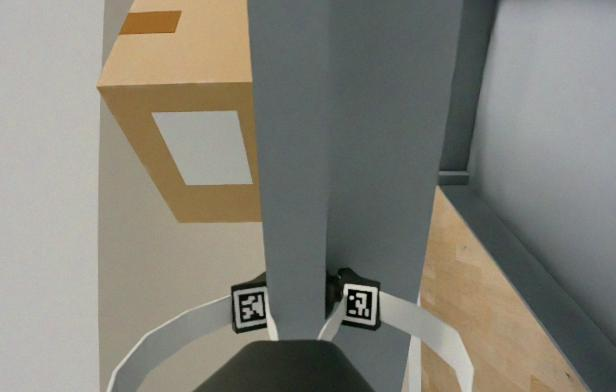

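>>> move --blocking false --cameras '[]' --r2 '{"base": {"translate_m": 0.2, "strafe_m": -0.14}, "pace": "slow", "contact_limits": {"translate_m": 0.5}}'

>>> wait --seconds 6 --cameras '["r2_head_camera", "r1_head_left_camera"]'

Scene clock: 1741.83 s.
move: r2 moving
r1.base_odometry: x=-1.439 y=+1.583 heading=+2.868
r1.turned_by_wheels: +0.000
r1.turned_by_imu: +0.000
r1.base_tilt: forward=-1.6 right=+1.2
r1.lidar_m: 5.03 2.97 0.25 - 0.25 0.25 0.47 3.84 1.15 2.68 1.68 1.58
r1.base_status: not commanded
r1.joint_positions: lift_m=+0.127 arm_m=+0.000 wrist_yaw_rad=+3.092 wrist_pitch_rad=+0.002 wrist_roll_rad=+0.000 gripper_m=+0.056
r1.joint_status: not commanded
r1.measured_speeds: translate_m=+0.000 strafe_m=+0.000 rotate_rad=+0.000 lift_m=+0.000 arm_m=+0.000 wrist_yaw_rad=+0.000 wrist_pitch_rad=+0.000 wrist_roll_rad=+0.000
r1.motor_effort: lift_m=+20(20) arm_m=+4(4) wheel_0=-2(3) wheel_1=+1(2) wheel_2=+1(1)
r1.servo_current: wrist_yaw_rad=52(65) wrist_pitch_rad=39(52) wrist_roll_rad=52(59) gripper_m=33(46)
r1.contact_limits: translate_m 0.5
r1.hand_pose: x=-0.1128 y=+0.1016 z=+0.3046 quat_wxyz=(+0.025, -0.001, +0.000, +1.000) (m; r1's base frame)
r1.wrist_depth_mm: 136 138 - 445 273 194 - / 113 139 - 410 274 195 - / 117 139 267 452 276 188 - / 137 160 - 459 278 189 - / 1983 - - 466 278 189 158 / 1205 1205 195 462 196 190 - / 842 768 750 143 263 173 -
r2.base_odometry: x=+0.345 y=-1.847 heading=-2.104
r2.turned_by_wheels: +0.000
r2.turned_by_imu: +0.000
r2.base_tilt: forward=-0.6 right=+0.0
r2.lidar_m: 0.43 1.84 1.32 1.28 1.34 1.81 2.83 2.90 3.61 3.45 3.57 0.36
r2.base_status: translate_m moving; strafe_m moving
r2.joint_positions: lift_m=+0.682 arm_m=+0.000 wrist_yaw_rad=-0.069 wrist_pitch_rad=+0.002 wrist_roll_rad=+1.570 gripper_m=-0.024
r2.joint_status: not commanded
r2.measured_speeds: translate_m=+0.044 strafe_m=-0.031 rotate_rad=+0.001 lift_m=+0.000 arm_m=+0.000 wrist_yaw_rad=+0.000 wrist_pitch_rad=+0.000 wrist_roll_rad=+0.000
r2.motor_effort: lift_m=+16(16) arm_m=-4(4) wheel_0=+9(9) wheel_1=-4(5) wheel_2=-10(11)
r2.servo_current: wrist_yaw_rad=46(52) wrist_pitch_rad=39(46) wrist_roll_rad=39(52) gripper_m=78(85)
r2.contact_limits: translate_m 0.5
r2.hand_pose: x=+0.4526 y=-0.1072 z=+0.8597 quat_wxyz=(+0.707, +0.706, -0.024, -0.025) (m; r2's base frame)
r2.wrist_depth_mm: - 442 439 113 168 - - / - 402 402 121 179 - - / - 500 466 129 192 - - / - - 580 141 206 - - / - - - 153 224 1863 - / - - 189 164 179 1576 488 / - - - - - 1661 1182
pictures: none
No camera images: "cameras" was empty.

Scene clock: 1744.97 s.
earlier move: r2 done
r1.base_odometry: x=-1.439 y=+1.583 heading=+2.868
r1.turned_by_wheels: +0.000
r1.turned_by_imu: +0.000
r1.base_tilt: forward=-1.6 right=+1.3
r1.lidar_m: 5.03 2.94 0.25 - 0.25 0.25 0.49 3.86 1.15 2.72 1.40 1.36
r1.base_status: not commanded
r1.joint_positions: lift_m=+0.127 arm_m=+0.000 wrist_yaw_rad=+3.092 wrist_pitch_rad=+0.002 wrist_roll_rad=+0.000 gripper_m=+0.056
r1.joint_status: not commanded
r1.measured_speeds: translate_m=+0.000 strafe_m=+0.000 rotate_rad=+0.000 lift_m=+0.000 arm_m=+0.000 wrist_yaw_rad=+0.000 wrist_pitch_rad=+0.000 wrist_roll_rad=+0.000
r1.motor_effort: lift_m=+20(20) arm_m=+4(4) wheel_0=-3(4) wheel_1=+1(2) wheel_2=+1(1)
r1.servo_current: wrist_yaw_rad=72(72) wrist_pitch_rad=39(52) wrist_roll_rad=33(72) gripper_m=39(46)
r1.contact_limits: translate_m 0.5
r1.hand_pose: x=-0.1128 y=+0.1016 z=+0.3046 quat_wxyz=(+0.025, -0.001, +0.000, +1.000) (m; r1's base frame)
r1.wrist_depth_mm: 136 139 - 452 273 195 - / 113 139 - 407 276 195 - / 117 139 270 455 277 188 - / 137 160 - 459 278 189 - / 1921 - - 469 277 189 159 / 1182 1182 195 469 196 189 - / 842 750 759 143 263 173 -
r2.base_odometry: x=+0.135 y=-1.942 heading=-2.104
r2.turned_by_wheels: +0.000
r2.turned_by_imu: +0.001
r2.base_tilt: forward=-0.7 right=+0.1
r2.lidar_m: 0.41 2.01 1.47 1.41 1.48 2.01 3.03 3.13 3.46 3.31 3.47 0.35
r2.base_status: done
r2.joint_positions: lift_m=+0.682 arm_m=+0.000 wrist_yaw_rad=-0.066 wrist_pitch_rad=+0.002 wrist_roll_rad=+1.570 gripper_m=-0.024
r2.joint_status: not commanded
r2.measured_speeds: translate_m=+0.000 strafe_m=+0.000 rotate_rad=+0.000 lift_m=+0.000 arm_m=+0.000 wrist_yaw_rad=+0.000 wrist_pitch_rad=+0.000 wrist_roll_rad=+0.000
r2.motor_effort: lift_m=+16(16) arm_m=-3(4) wheel_0=+7(13) wheel_1=-5(7) wheel_2=-6(13)
r2.servo_current: wrist_yaw_rad=59(65) wrist_pitch_rad=39(46) wrist_roll_rad=46(65) gripper_m=85(85)
r2.contact_limits: translate_m 0.5
r2.hand_pose: x=+0.4529 y=-0.1063 z=+0.8597 quat_wxyz=(+0.707, +0.706, -0.023, -0.024) (m; r2's base frame)
r2.wrist_depth_mm: - 389 387 101 154 - - / - 399 399 107 167 - - / - - 496 114 182 - - / - - - 130 200 - - / - - - 145 216 1756 - / - - 189 158 178 1618 480 / - - - - - 1576 1160
wait: 3.13 of 6 s (r2 has come to rest)
pictures: r1_head_left_camera, r2_head_camera
Images, in order (width x height): r1_head_left_camera 420x672, r2_head_camera 420x560.

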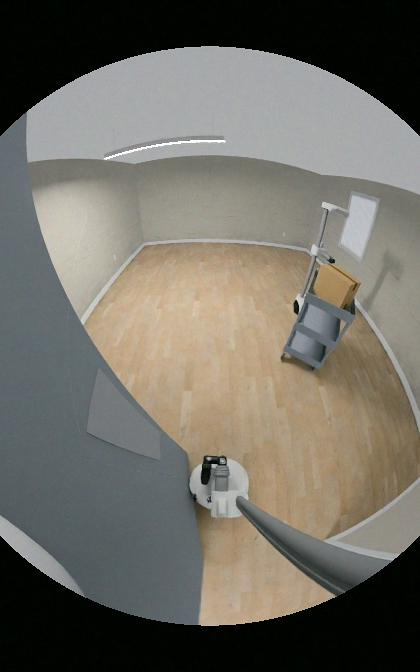

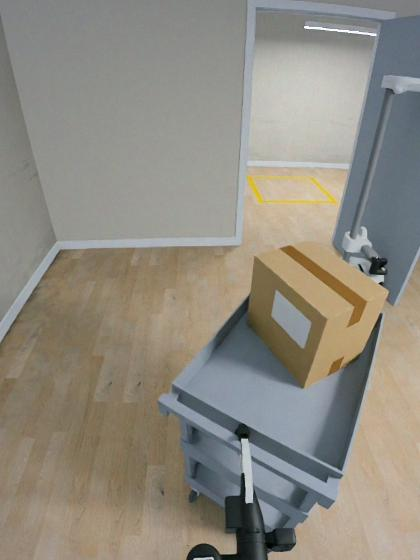

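>>> move --blocking false --cameras '[]' --r2 '{"base": {"translate_m": 0.04, "strafe_m": -0.14}, "pace": "slow", "contact_limits": {"translate_m": 0.5}}'

>>> wait --seconds 6 --cameras '["r2_head_camera", "r1_head_left_camera"]'

Scene clock: 1779.97 s.
move: r2 moving
r1.base_odometry: x=-1.439 y=+1.583 heading=+2.868
r1.turned_by_wheels: +0.000
r1.turned_by_imu: +0.000
r1.base_tilt: forward=-1.6 right=+1.3
r1.lidar_m: 5.02 2.93 0.25 - 0.25 0.25 0.47 3.82 1.16 2.71 1.39 1.36
r1.base_status: not commanded
r1.joint_positions: lift_m=+0.127 arm_m=+0.000 wrist_yaw_rad=+3.092 wrist_pitch_rad=+0.002 wrist_roll_rad=+0.000 gripper_m=+0.056
r1.joint_status: not commanded
r1.measured_speeds: translate_m=+0.000 strafe_m=+0.000 rotate_rad=+0.000 lift_m=+0.000 arm_m=+0.000 wrist_yaw_rad=+0.000 wrist_pitch_rad=+0.000 wrist_roll_rad=+0.000
r1.motor_effort: lift_m=+20(20) arm_m=+4(4) wheel_0=-3(3) wheel_1=+1(1) wheel_2=+1(1)
r1.servo_current: wrist_yaw_rad=59(59) wrist_pitch_rad=39(52) wrist_roll_rad=39(65) gripper_m=46(46)
r1.contact_limits: translate_m 0.5
r1.hand_pose: x=-0.1128 y=+0.1016 z=+0.3046 quat_wxyz=(+0.025, -0.001, +0.000, +1.000) (m; r1's base frame)
r1.wrist_depth_mm: 136 138 - 449 273 195 - / 113 139 - 413 274 195 - / 117 139 267 455 276 187 - / 137 159 - 462 279 188 - / 1983 - - 459 278 189 159 / 1205 1205 195 469 197 189 - / 854 750 759 143 262 173 -
r2.base_odometry: x=+0.123 y=-1.939 heading=-2.104
r2.turned_by_wheels: +0.000
r2.turned_by_imu: +0.001
r2.base_tilt: forward=-0.7 right=+0.1
r2.lidar_m: 0.43 2.04 1.49 1.42 1.50 2.01 3.03 3.16 3.47 3.32 3.47 0.35
r2.base_status: translate_m moving; strafe_m moving
r2.joint_positions: lift_m=+0.682 arm_m=+0.000 wrist_yaw_rad=-0.065 wrist_pitch_rad=+0.002 wrist_roll_rad=+1.570 gripper_m=-0.024
r2.joint_status: not commanded
r2.measured_speeds: translate_m=+0.014 strafe_m=-0.048 rotate_rad=+0.001 lift_m=+0.000 arm_m=+0.000 wrist_yaw_rad=+0.000 wrist_pitch_rad=+0.000 wrist_roll_rad=+0.000
r2.motor_effort: lift_m=+16(16) arm_m=-3(4) wheel_0=+12(12) wheel_1=-6(7) wheel_2=-7(9)
r2.servo_current: wrist_yaw_rad=46(59) wrist_pitch_rad=46(46) wrist_roll_rad=46(59) gripper_m=72(85)
r2.contact_limits: translate_m 0.5
r2.hand_pose: x=+0.4530 y=-0.1059 z=+0.8597 quat_wxyz=(+0.707, +0.706, -0.022, -0.024) (m; r2's base frame)
r2.wrist_depth_mm: - 392 392 - 153 - - / - 397 399 106 166 - - / - - 496 114 181 - - / - - 647 130 200 - - / - - - 141 216 1756 - / - - 189 158 178 1576 480 / - - - - - 1618 1205
pictures: none
No camera images: "cameras" was empty.

Scene clock: 1782.17 s.
earlier move: r2 done
r1.base_odometry: x=-1.439 y=+1.583 heading=+2.868
r1.turned_by_wheels: +0.000
r1.turned_by_imu: +0.000
r1.base_tilt: forward=-1.6 right=+1.3
r1.lidar_m: 5.03 2.92 0.25 - 0.25 0.25 0.52 3.83 1.15 2.72 1.32 1.25
r1.base_status: not commanded
r1.joint_positions: lift_m=+0.127 arm_m=+0.000 wrist_yaw_rad=+3.092 wrist_pitch_rad=+0.002 wrist_roll_rad=+0.000 gripper_m=+0.056
r1.joint_status: not commanded
r1.measured_speeds: translate_m=+0.000 strafe_m=+0.000 rotate_rad=+0.000 lift_m=+0.000 arm_m=+0.000 wrist_yaw_rad=+0.000 wrist_pitch_rad=+0.000 wrist_roll_rad=+0.000
r1.motor_effort: lift_m=+20(20) arm_m=+4(4) wheel_0=-2(3) wheel_1=+1(1) wheel_2=+1(1)
r1.servo_current: wrist_yaw_rad=46(72) wrist_pitch_rad=39(52) wrist_roll_rad=52(78) gripper_m=39(52)
r1.contact_limits: translate_m 0.5
r1.hand_pose: x=-0.1128 y=+0.1016 z=+0.3046 quat_wxyz=(+0.025, -0.001, +0.000, +1.000) (m; r1's base frame)
r1.wrist_depth_mm: 136 138 - 449 272 194 - / 113 139 - 410 273 196 - / 117 139 266 455 276 187 - / 137 159 - 462 278 189 - / 1983 - - 462 279 190 159 / 1182 1205 195 462 196 189 - / 854 741 750 144 265 173 -
r2.base_odometry: x=-0.005 y=-1.905 heading=-2.104
r2.turned_by_wheels: +0.000
r2.turned_by_imu: +0.001
r2.base_tilt: forward=-0.7 right=+0.1
r2.lidar_m: 0.41 2.23 1.60 1.55 1.59 2.24 3.08 3.17 3.34 3.20 3.31 0.38
r2.base_status: done
r2.joint_positions: lift_m=+0.682 arm_m=+0.000 wrist_yaw_rad=-0.064 wrist_pitch_rad=+0.002 wrist_roll_rad=+1.570 gripper_m=-0.024
r2.joint_status: not commanded
r2.measured_speeds: translate_m=+0.000 strafe_m=+0.000 rotate_rad=+0.000 lift_m=+0.000 arm_m=+0.000 wrist_yaw_rad=+0.000 wrist_pitch_rad=+0.000 wrist_roll_rad=+0.000
r2.motor_effort: lift_m=+16(16) arm_m=-4(4) wheel_0=+6(16) wheel_1=-4(8) wheel_2=-6(9)
r2.servo_current: wrist_yaw_rad=52(59) wrist_pitch_rad=39(46) wrist_roll_rad=52(59) gripper_m=78(91)
r2.contact_limits: translate_m 0.5
r2.hand_pose: x=+0.4531 y=-0.1057 z=+0.8597 quat_wxyz=(+0.707, +0.706, -0.022, -0.023) (m; r2's base frame)
r2.wrist_depth_mm: - 477 459 116 172 - - / - 410 410 123 181 - - / - 473 459 133 194 - - / - - 559 143 208 - - / - - - 152 224 1863 - / - - 187 164 178 1618 496 / - - - - - 1576 1205
wait: 2.20 of 6 s (r2 has come to rest)
pictures: r1_head_left_camera, r2_head_camera
Images, in order (width x height): r1_head_left_camera 420x672, r2_head_camera 420x560.

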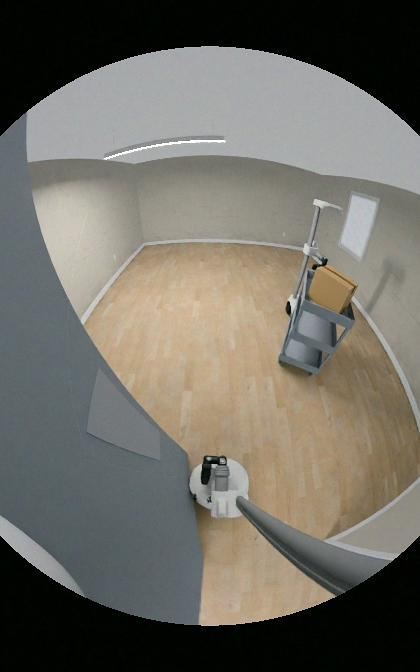

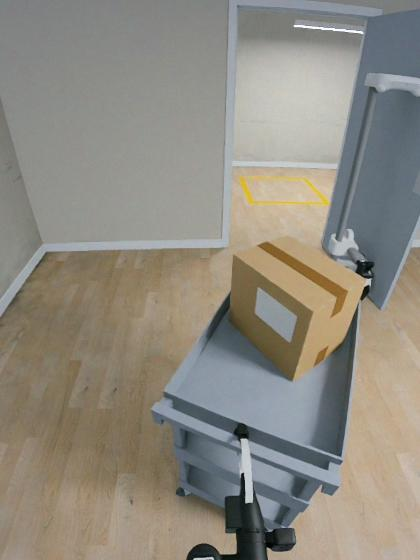

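>>> move --blocking false --cameras '[]' --r2 '{"base": {"translate_m": 0.03, "strafe_m": -0.12}, "pace": "slow", "contact_limits": {"translate_m": 0.5}}'

>>> wait --seconds 6 --cameras '["r2_head_camera", "r1_head_left_camera"]'

Scene clock: 1791.50 s.
move: r2 moving
r1.base_odometry: x=-1.439 y=+1.583 heading=+2.868
r1.turned_by_wheels: +0.000
r1.turned_by_imu: +0.000
r1.base_tilt: forward=-1.6 right=+1.2
r1.lidar_m: 5.02 2.95 0.25 - 0.25 0.25 0.48 3.84 1.15 2.72 1.31 1.23
r1.base_status: not commanded
r1.joint_positions: lift_m=+0.127 arm_m=+0.000 wrist_yaw_rad=+3.092 wrist_pitch_rad=+0.002 wrist_roll_rad=+0.000 gripper_m=+0.056
r1.joint_status: not commanded
r1.measured_speeds: translate_m=+0.000 strafe_m=+0.000 rotate_rad=+0.000 lift_m=+0.000 arm_m=+0.000 wrist_yaw_rad=+0.000 wrist_pitch_rad=+0.000 wrist_roll_rad=+0.000
r1.motor_effort: lift_m=+20(20) arm_m=+4(4) wheel_0=-3(3) wheel_1=+1(1) wheel_2=+1(1)
r1.servo_current: wrist_yaw_rad=52(59) wrist_pitch_rad=46(46) wrist_roll_rad=52(59) gripper_m=39(46)
r1.contact_limits: translate_m 0.5
r1.hand_pose: x=-0.1128 y=+0.1016 z=+0.3046 quat_wxyz=(+0.025, -0.001, +0.000, +1.000) (m; r1's base frame)
r1.wrist_depth_mm: 136 138 - 445 273 194 - / 113 139 - 407 274 195 - / 116 140 268 455 277 188 - / 137 159 - 455 278 189 - / 1921 - - 462 281 189 159 / 1182 1205 195 469 196 189 - / 854 759 750 143 263 173 -
r2.base_odometry: x=-0.018 y=-1.902 heading=-2.104
r2.turned_by_wheels: +0.000
r2.turned_by_imu: +0.000
r2.base_tilt: forward=-0.7 right=+0.1
r2.lidar_m: 0.43 2.23 1.63 1.55 1.63 2.23 3.08 3.18 3.29 3.17 3.31 0.35
r2.base_status: translate_m moving; strafe_m moving
r2.joint_positions: lift_m=+0.682 arm_m=+0.000 wrist_yaw_rad=-0.064 wrist_pitch_rad=+0.002 wrist_roll_rad=+1.570 gripper_m=-0.024
r2.joint_status: not commanded
r2.measured_speeds: translate_m=+0.013 strafe_m=-0.049 rotate_rad=+0.002 lift_m=+0.000 arm_m=+0.000 wrist_yaw_rad=+0.000 wrist_pitch_rad=+0.000 wrist_roll_rad=+0.000
r2.motor_effort: lift_m=+16(16) arm_m=-4(4) wheel_0=+11(13) wheel_1=-6(8) wheel_2=-6(8)
r2.servo_current: wrist_yaw_rad=52(65) wrist_pitch_rad=33(46) wrist_roll_rad=46(59) gripper_m=85(85)
r2.contact_limits: translate_m 0.5
r2.hand_pose: x=+0.4531 y=-0.1057 z=+0.8597 quat_wxyz=(+0.707, +0.706, -0.022, -0.023) (m; r2's base frame)
r2.wrist_depth_mm: - 488 466 117 172 - - / - 418 410 125 183 - - / - 469 455 134 195 - - / - - 559 144 209 - - / - - - 152 224 - - / - - 189 164 179 1618 504 / - - - - - 1576 1182
pictures: none
No camera images: "cameras" was empty.

Scene clock: 1793.47 s.
earlier move: r2 done
r1.base_odometry: x=-1.439 y=+1.583 heading=+2.868
r1.turned_by_wheels: +0.000
r1.turned_by_imu: +0.000
r1.base_tilt: forward=-1.5 right=+1.3
r1.lidar_m: 5.02 2.97 0.25 - 0.25 0.25 0.50 3.86 1.15 2.74 1.28 1.15
r1.base_status: not commanded
r1.joint_positions: lift_m=+0.127 arm_m=+0.000 wrist_yaw_rad=+3.092 wrist_pitch_rad=+0.002 wrist_roll_rad=+0.000 gripper_m=+0.056
r1.joint_status: not commanded
r1.measured_speeds: translate_m=+0.000 strafe_m=+0.000 rotate_rad=+0.000 lift_m=+0.000 arm_m=+0.000 wrist_yaw_rad=+0.000 wrist_pitch_rad=+0.000 wrist_roll_rad=+0.000
r1.motor_effort: lift_m=+20(20) arm_m=+4(4) wheel_0=-3(4) wheel_1=+1(1) wheel_2=+1(1)
r1.servo_current: wrist_yaw_rad=52(65) wrist_pitch_rad=33(46) wrist_roll_rad=59(72) gripper_m=39(46)
r1.contact_limits: translate_m 0.5
r1.hand_pose: x=-0.1128 y=+0.1016 z=+0.3046 quat_wxyz=(+0.025, -0.001, +0.000, +1.000) (m; r1's base frame)
r1.wrist_depth_mm: 136 138 - 449 273 194 - / 113 139 - 410 276 196 - / 116 139 268 459 277 188 - / 137 160 - 459 279 188 - / 1921 - - 466 278 190 159 / 1182 1205 194 466 196 189 - / 842 759 750 143 264 173 -
r2.base_odometry: x=-0.123 y=-1.870 heading=-2.104
r2.turned_by_wheels: +0.000
r2.turned_by_imu: +0.000
r2.base_tilt: forward=-0.6 right=+0.1
r2.lidar_m: 0.42 0.51 1.72 1.68 1.76 2.37 3.10 3.22 3.20 3.09 3.20 0.42
r2.base_status: done
r2.joint_positions: lift_m=+0.682 arm_m=+0.000 wrist_yaw_rad=-0.064 wrist_pitch_rad=+0.002 wrist_roll_rad=+1.570 gripper_m=-0.024
r2.joint_status: not commanded
r2.measured_speeds: translate_m=+0.000 strafe_m=+0.000 rotate_rad=+0.000 lift_m=+0.000 arm_m=+0.000 wrist_yaw_rad=+0.000 wrist_pitch_rad=+0.000 wrist_roll_rad=+0.000
r2.motor_effort: lift_m=+16(16) arm_m=-4(4) wheel_0=+6(13) wheel_1=-4(8) wheel_2=-5(8)
r2.servo_current: wrist_yaw_rad=59(65) wrist_pitch_rad=39(52) wrist_roll_rad=46(59) gripper_m=85(85)
r2.contact_limits: translate_m 0.5
r2.hand_pose: x=+0.4531 y=-0.1057 z=+0.8597 quat_wxyz=(+0.707, +0.706, -0.022, -0.023) (m; r2's base frame)
r2.wrist_depth_mm: - - - 139 195 - - / - - 492 145 202 759 - / - 439 439 150 211 - - / - - 500 156 219 842 - / - - 591 163 228 - - / - - 188 169 179 1661 - / - - - - - 1618 469
wait: 1.97 of 6 s (r2 has come to rest)
pictures: r1_head_left_camera, r2_head_camera
Images, in order (width x height): r1_head_left_camera 420x672, r2_head_camera 420x560.

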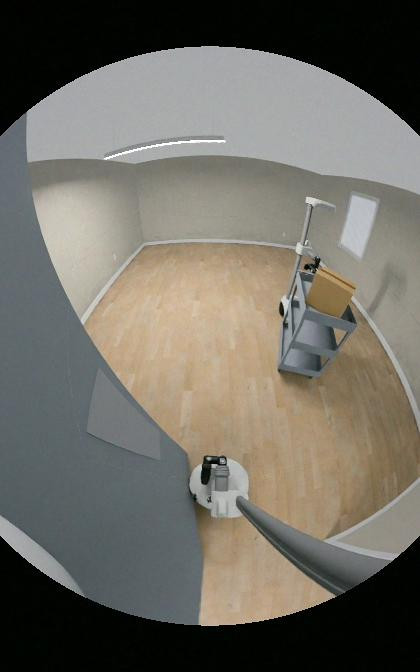

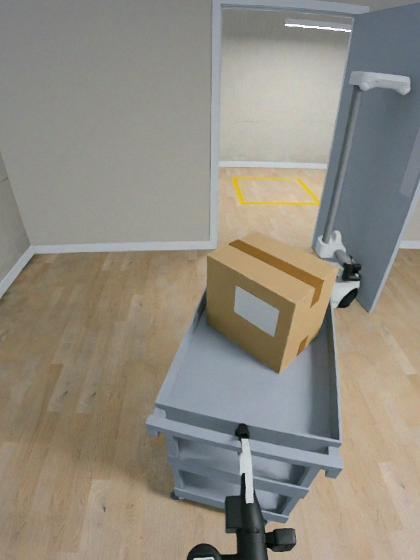

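>>> move --blocking false --cameras '[]' --r2 '{"base": {"translate_m": 0.25, "strafe_m": -0.065}, "pace": "slow", "contact_limits": {"translate_m": 0.5}}'

>>> wait --seconds 6 --cameras '["r2_head_camera", "r1_head_left_camera"]'

Scene clock: 1808.20 s.
move: r2 moving
r1.base_odometry: x=-1.439 y=+1.583 heading=+2.868
r1.turned_by_wheels: +0.000
r1.turned_by_imu: +0.000
r1.base_tilt: forward=-1.6 right=+1.2
r1.lidar_m: 5.03 2.95 0.25 - 0.25 0.25 0.51 3.85 1.18 2.74 1.27 1.12
r1.base_status: not commanded
r1.joint_positions: lift_m=+0.127 arm_m=+0.000 wrist_yaw_rad=+3.092 wrist_pitch_rad=+0.002 wrist_roll_rad=+0.000 gripper_m=+0.056
r1.joint_status: not commanded
r1.measured_speeds: translate_m=+0.000 strafe_m=+0.000 rotate_rad=+0.000 lift_m=+0.000 arm_m=+0.000 wrist_yaw_rad=+0.000 wrist_pitch_rad=+0.000 wrist_roll_rad=+0.000
r1.motor_effort: lift_m=+20(20) arm_m=+4(4) wheel_0=-3(3) wheel_1=+1(1) wheel_2=+1(1)
r1.servo_current: wrist_yaw_rad=59(59) wrist_pitch_rad=46(52) wrist_roll_rad=52(59) gripper_m=46(46)
r1.contact_limits: translate_m 0.5
r1.hand_pose: x=-0.1128 y=+0.1016 z=+0.3046 quat_wxyz=(+0.025, -0.001, +0.000, +1.000) (m; r1's base frame)
r1.wrist_depth_mm: 136 138 - 449 274 194 - / 113 139 - 410 273 196 - / 117 139 268 452 276 188 - / 137 159 - 462 277 189 - / 1921 - - 466 278 190 159 / 1182 1182 195 466 196 190 - / 854 750 750 144 264 173 -
r2.base_odometry: x=-0.133 y=-1.879 heading=-2.104
r2.turned_by_wheels: +0.000
r2.turned_by_imu: +0.000
r2.base_tilt: forward=-0.7 right=+0.1
r2.lidar_m: 0.40 2.36 1.75 1.67 1.76 2.34 3.11 3.22 3.19 3.06 3.19 0.41
r2.base_status: translate_m moving; strafe_m moving
r2.joint_positions: lift_m=+0.682 arm_m=+0.000 wrist_yaw_rad=-0.067 wrist_pitch_rad=+0.002 wrist_roll_rad=+1.570 gripper_m=-0.024
r2.joint_status: not commanded
r2.measured_speeds: translate_m=+0.050 strafe_m=-0.013 rotate_rad=-0.001 lift_m=+0.000 arm_m=+0.000 wrist_yaw_rad=-0.012 wrist_pitch_rad=+0.000 wrist_roll_rad=+0.000
r2.motor_effort: lift_m=+16(16) arm_m=-3(4) wheel_0=+7(12) wheel_1=+7(7) wheel_2=-13(13)
r2.servo_current: wrist_yaw_rad=52(59) wrist_pitch_rad=39(46) wrist_roll_rad=39(59) gripper_m=78(85)
r2.contact_limits: translate_m 0.5
r2.hand_pose: x=+0.4528 y=-0.1065 z=+0.8597 quat_wxyz=(+0.707, +0.706, -0.023, -0.024) (m; r2's base frame)
r2.wrist_depth_mm: - - - 142 197 1464 - / - - 512 147 205 750 - / - 452 442 151 212 - - / - - 500 157 220 820 - / - - 580 164 227 - - / - - 189 169 179 1708 - / - - - - - 1576 480
pictures: none
No camera images: "cameras" was empty.

Scene clock: 1811.53 s.
earlier move: r2 done
r1.base_odometry: x=-1.439 y=+1.583 heading=+2.868
r1.turned_by_wheels: +0.000
r1.turned_by_imu: +0.000
r1.base_tilt: forward=-1.6 right=+1.3
r1.lidar_m: 5.02 2.94 0.25 - 0.25 0.25 0.49 3.84 1.18 2.71 1.00 0.88
r1.base_status: not commanded
r1.joint_positions: lift_m=+0.127 arm_m=+0.000 wrist_yaw_rad=+3.092 wrist_pitch_rad=+0.002 wrist_roll_rad=+0.000 gripper_m=+0.056
r1.joint_status: not commanded
r1.measured_speeds: translate_m=+0.000 strafe_m=+0.000 rotate_rad=+0.000 lift_m=+0.000 arm_m=+0.000 wrist_yaw_rad=+0.000 wrist_pitch_rad=+0.000 wrist_roll_rad=+0.000
r1.motor_effort: lift_m=+20(20) arm_m=+4(4) wheel_0=-3(3) wheel_1=+1(1) wheel_2=+1(1)
r1.servo_current: wrist_yaw_rad=59(72) wrist_pitch_rad=46(52) wrist_roll_rad=39(65) gripper_m=39(46)
r1.contact_limits: translate_m 0.5
r1.hand_pose: x=-0.1128 y=+0.1016 z=+0.3046 quat_wxyz=(+0.025, -0.001, +0.000, +1.000) (m; r1's base frame)
r1.wrist_depth_mm: 136 138 - 445 271 195 - / 113 139 - 410 276 196 - / 116 140 266 459 277 188 - / 137 160 - 459 279 189 - / 1983 - - 462 278 189 159 / 1205 1205 194 469 196 190 - / 854 750 750 143 264 173 -
r2.base_odometry: x=-0.307 y=-2.052 heading=-2.104
r2.turned_by_wheels: +0.000
r2.turned_by_imu: +0.000
r2.base_tilt: forward=-0.7 right=+0.0
r2.lidar_m: 0.41 2.49 1.82 1.73 1.83 2.41 3.37 3.43 3.14 3.01 3.14 0.40
r2.base_status: done
r2.joint_positions: lift_m=+0.682 arm_m=+0.000 wrist_yaw_rad=-0.068 wrist_pitch_rad=+0.002 wrist_roll_rad=+1.570 gripper_m=-0.024
r2.joint_status: not commanded
r2.measured_speeds: translate_m=+0.000 strafe_m=+0.000 rotate_rad=+0.000 lift_m=+0.000 arm_m=+0.000 wrist_yaw_rad=+0.000 wrist_pitch_rad=+0.000 wrist_roll_rad=+0.000
r2.motor_effort: lift_m=+16(16) arm_m=-4(4) wheel_0=+2(12) wheel_1=+5(7) wheel_2=-7(14)
r2.servo_current: wrist_yaw_rad=39(59) wrist_pitch_rad=39(46) wrist_roll_rad=52(65) gripper_m=78(85)
r2.contact_limits: translate_m 0.5
r2.hand_pose: x=+0.4527 y=-0.1069 z=+0.8597 quat_wxyz=(+0.707, +0.706, -0.023, -0.025) (m; r2's base frame)
r2.wrist_depth_mm: - 1863 554 138 192 - - / - - 480 144 200 759 - / - 452 439 150 208 - - / - - 508 156 218 831 - / - - 603 163 227 - - / - - 188 169 180 1708 - / - - - - - 1618 484
wait: 3.33 of 6 s (r2 has come to rest)
pictures: r1_head_left_camera, r2_head_camera
Images, in order (width x height): r1_head_left_camera 420x672, r2_head_camera 420x560.

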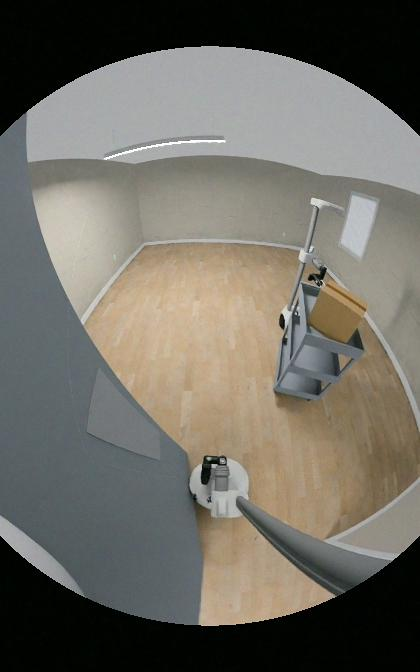

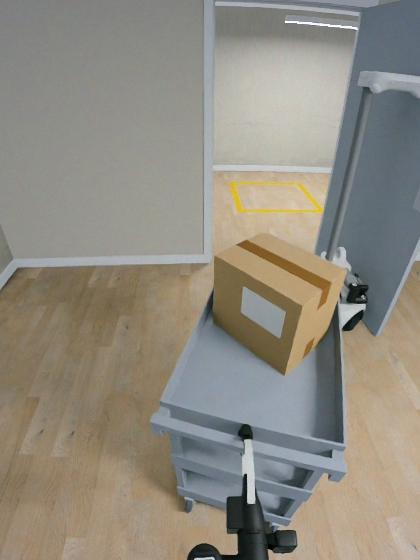

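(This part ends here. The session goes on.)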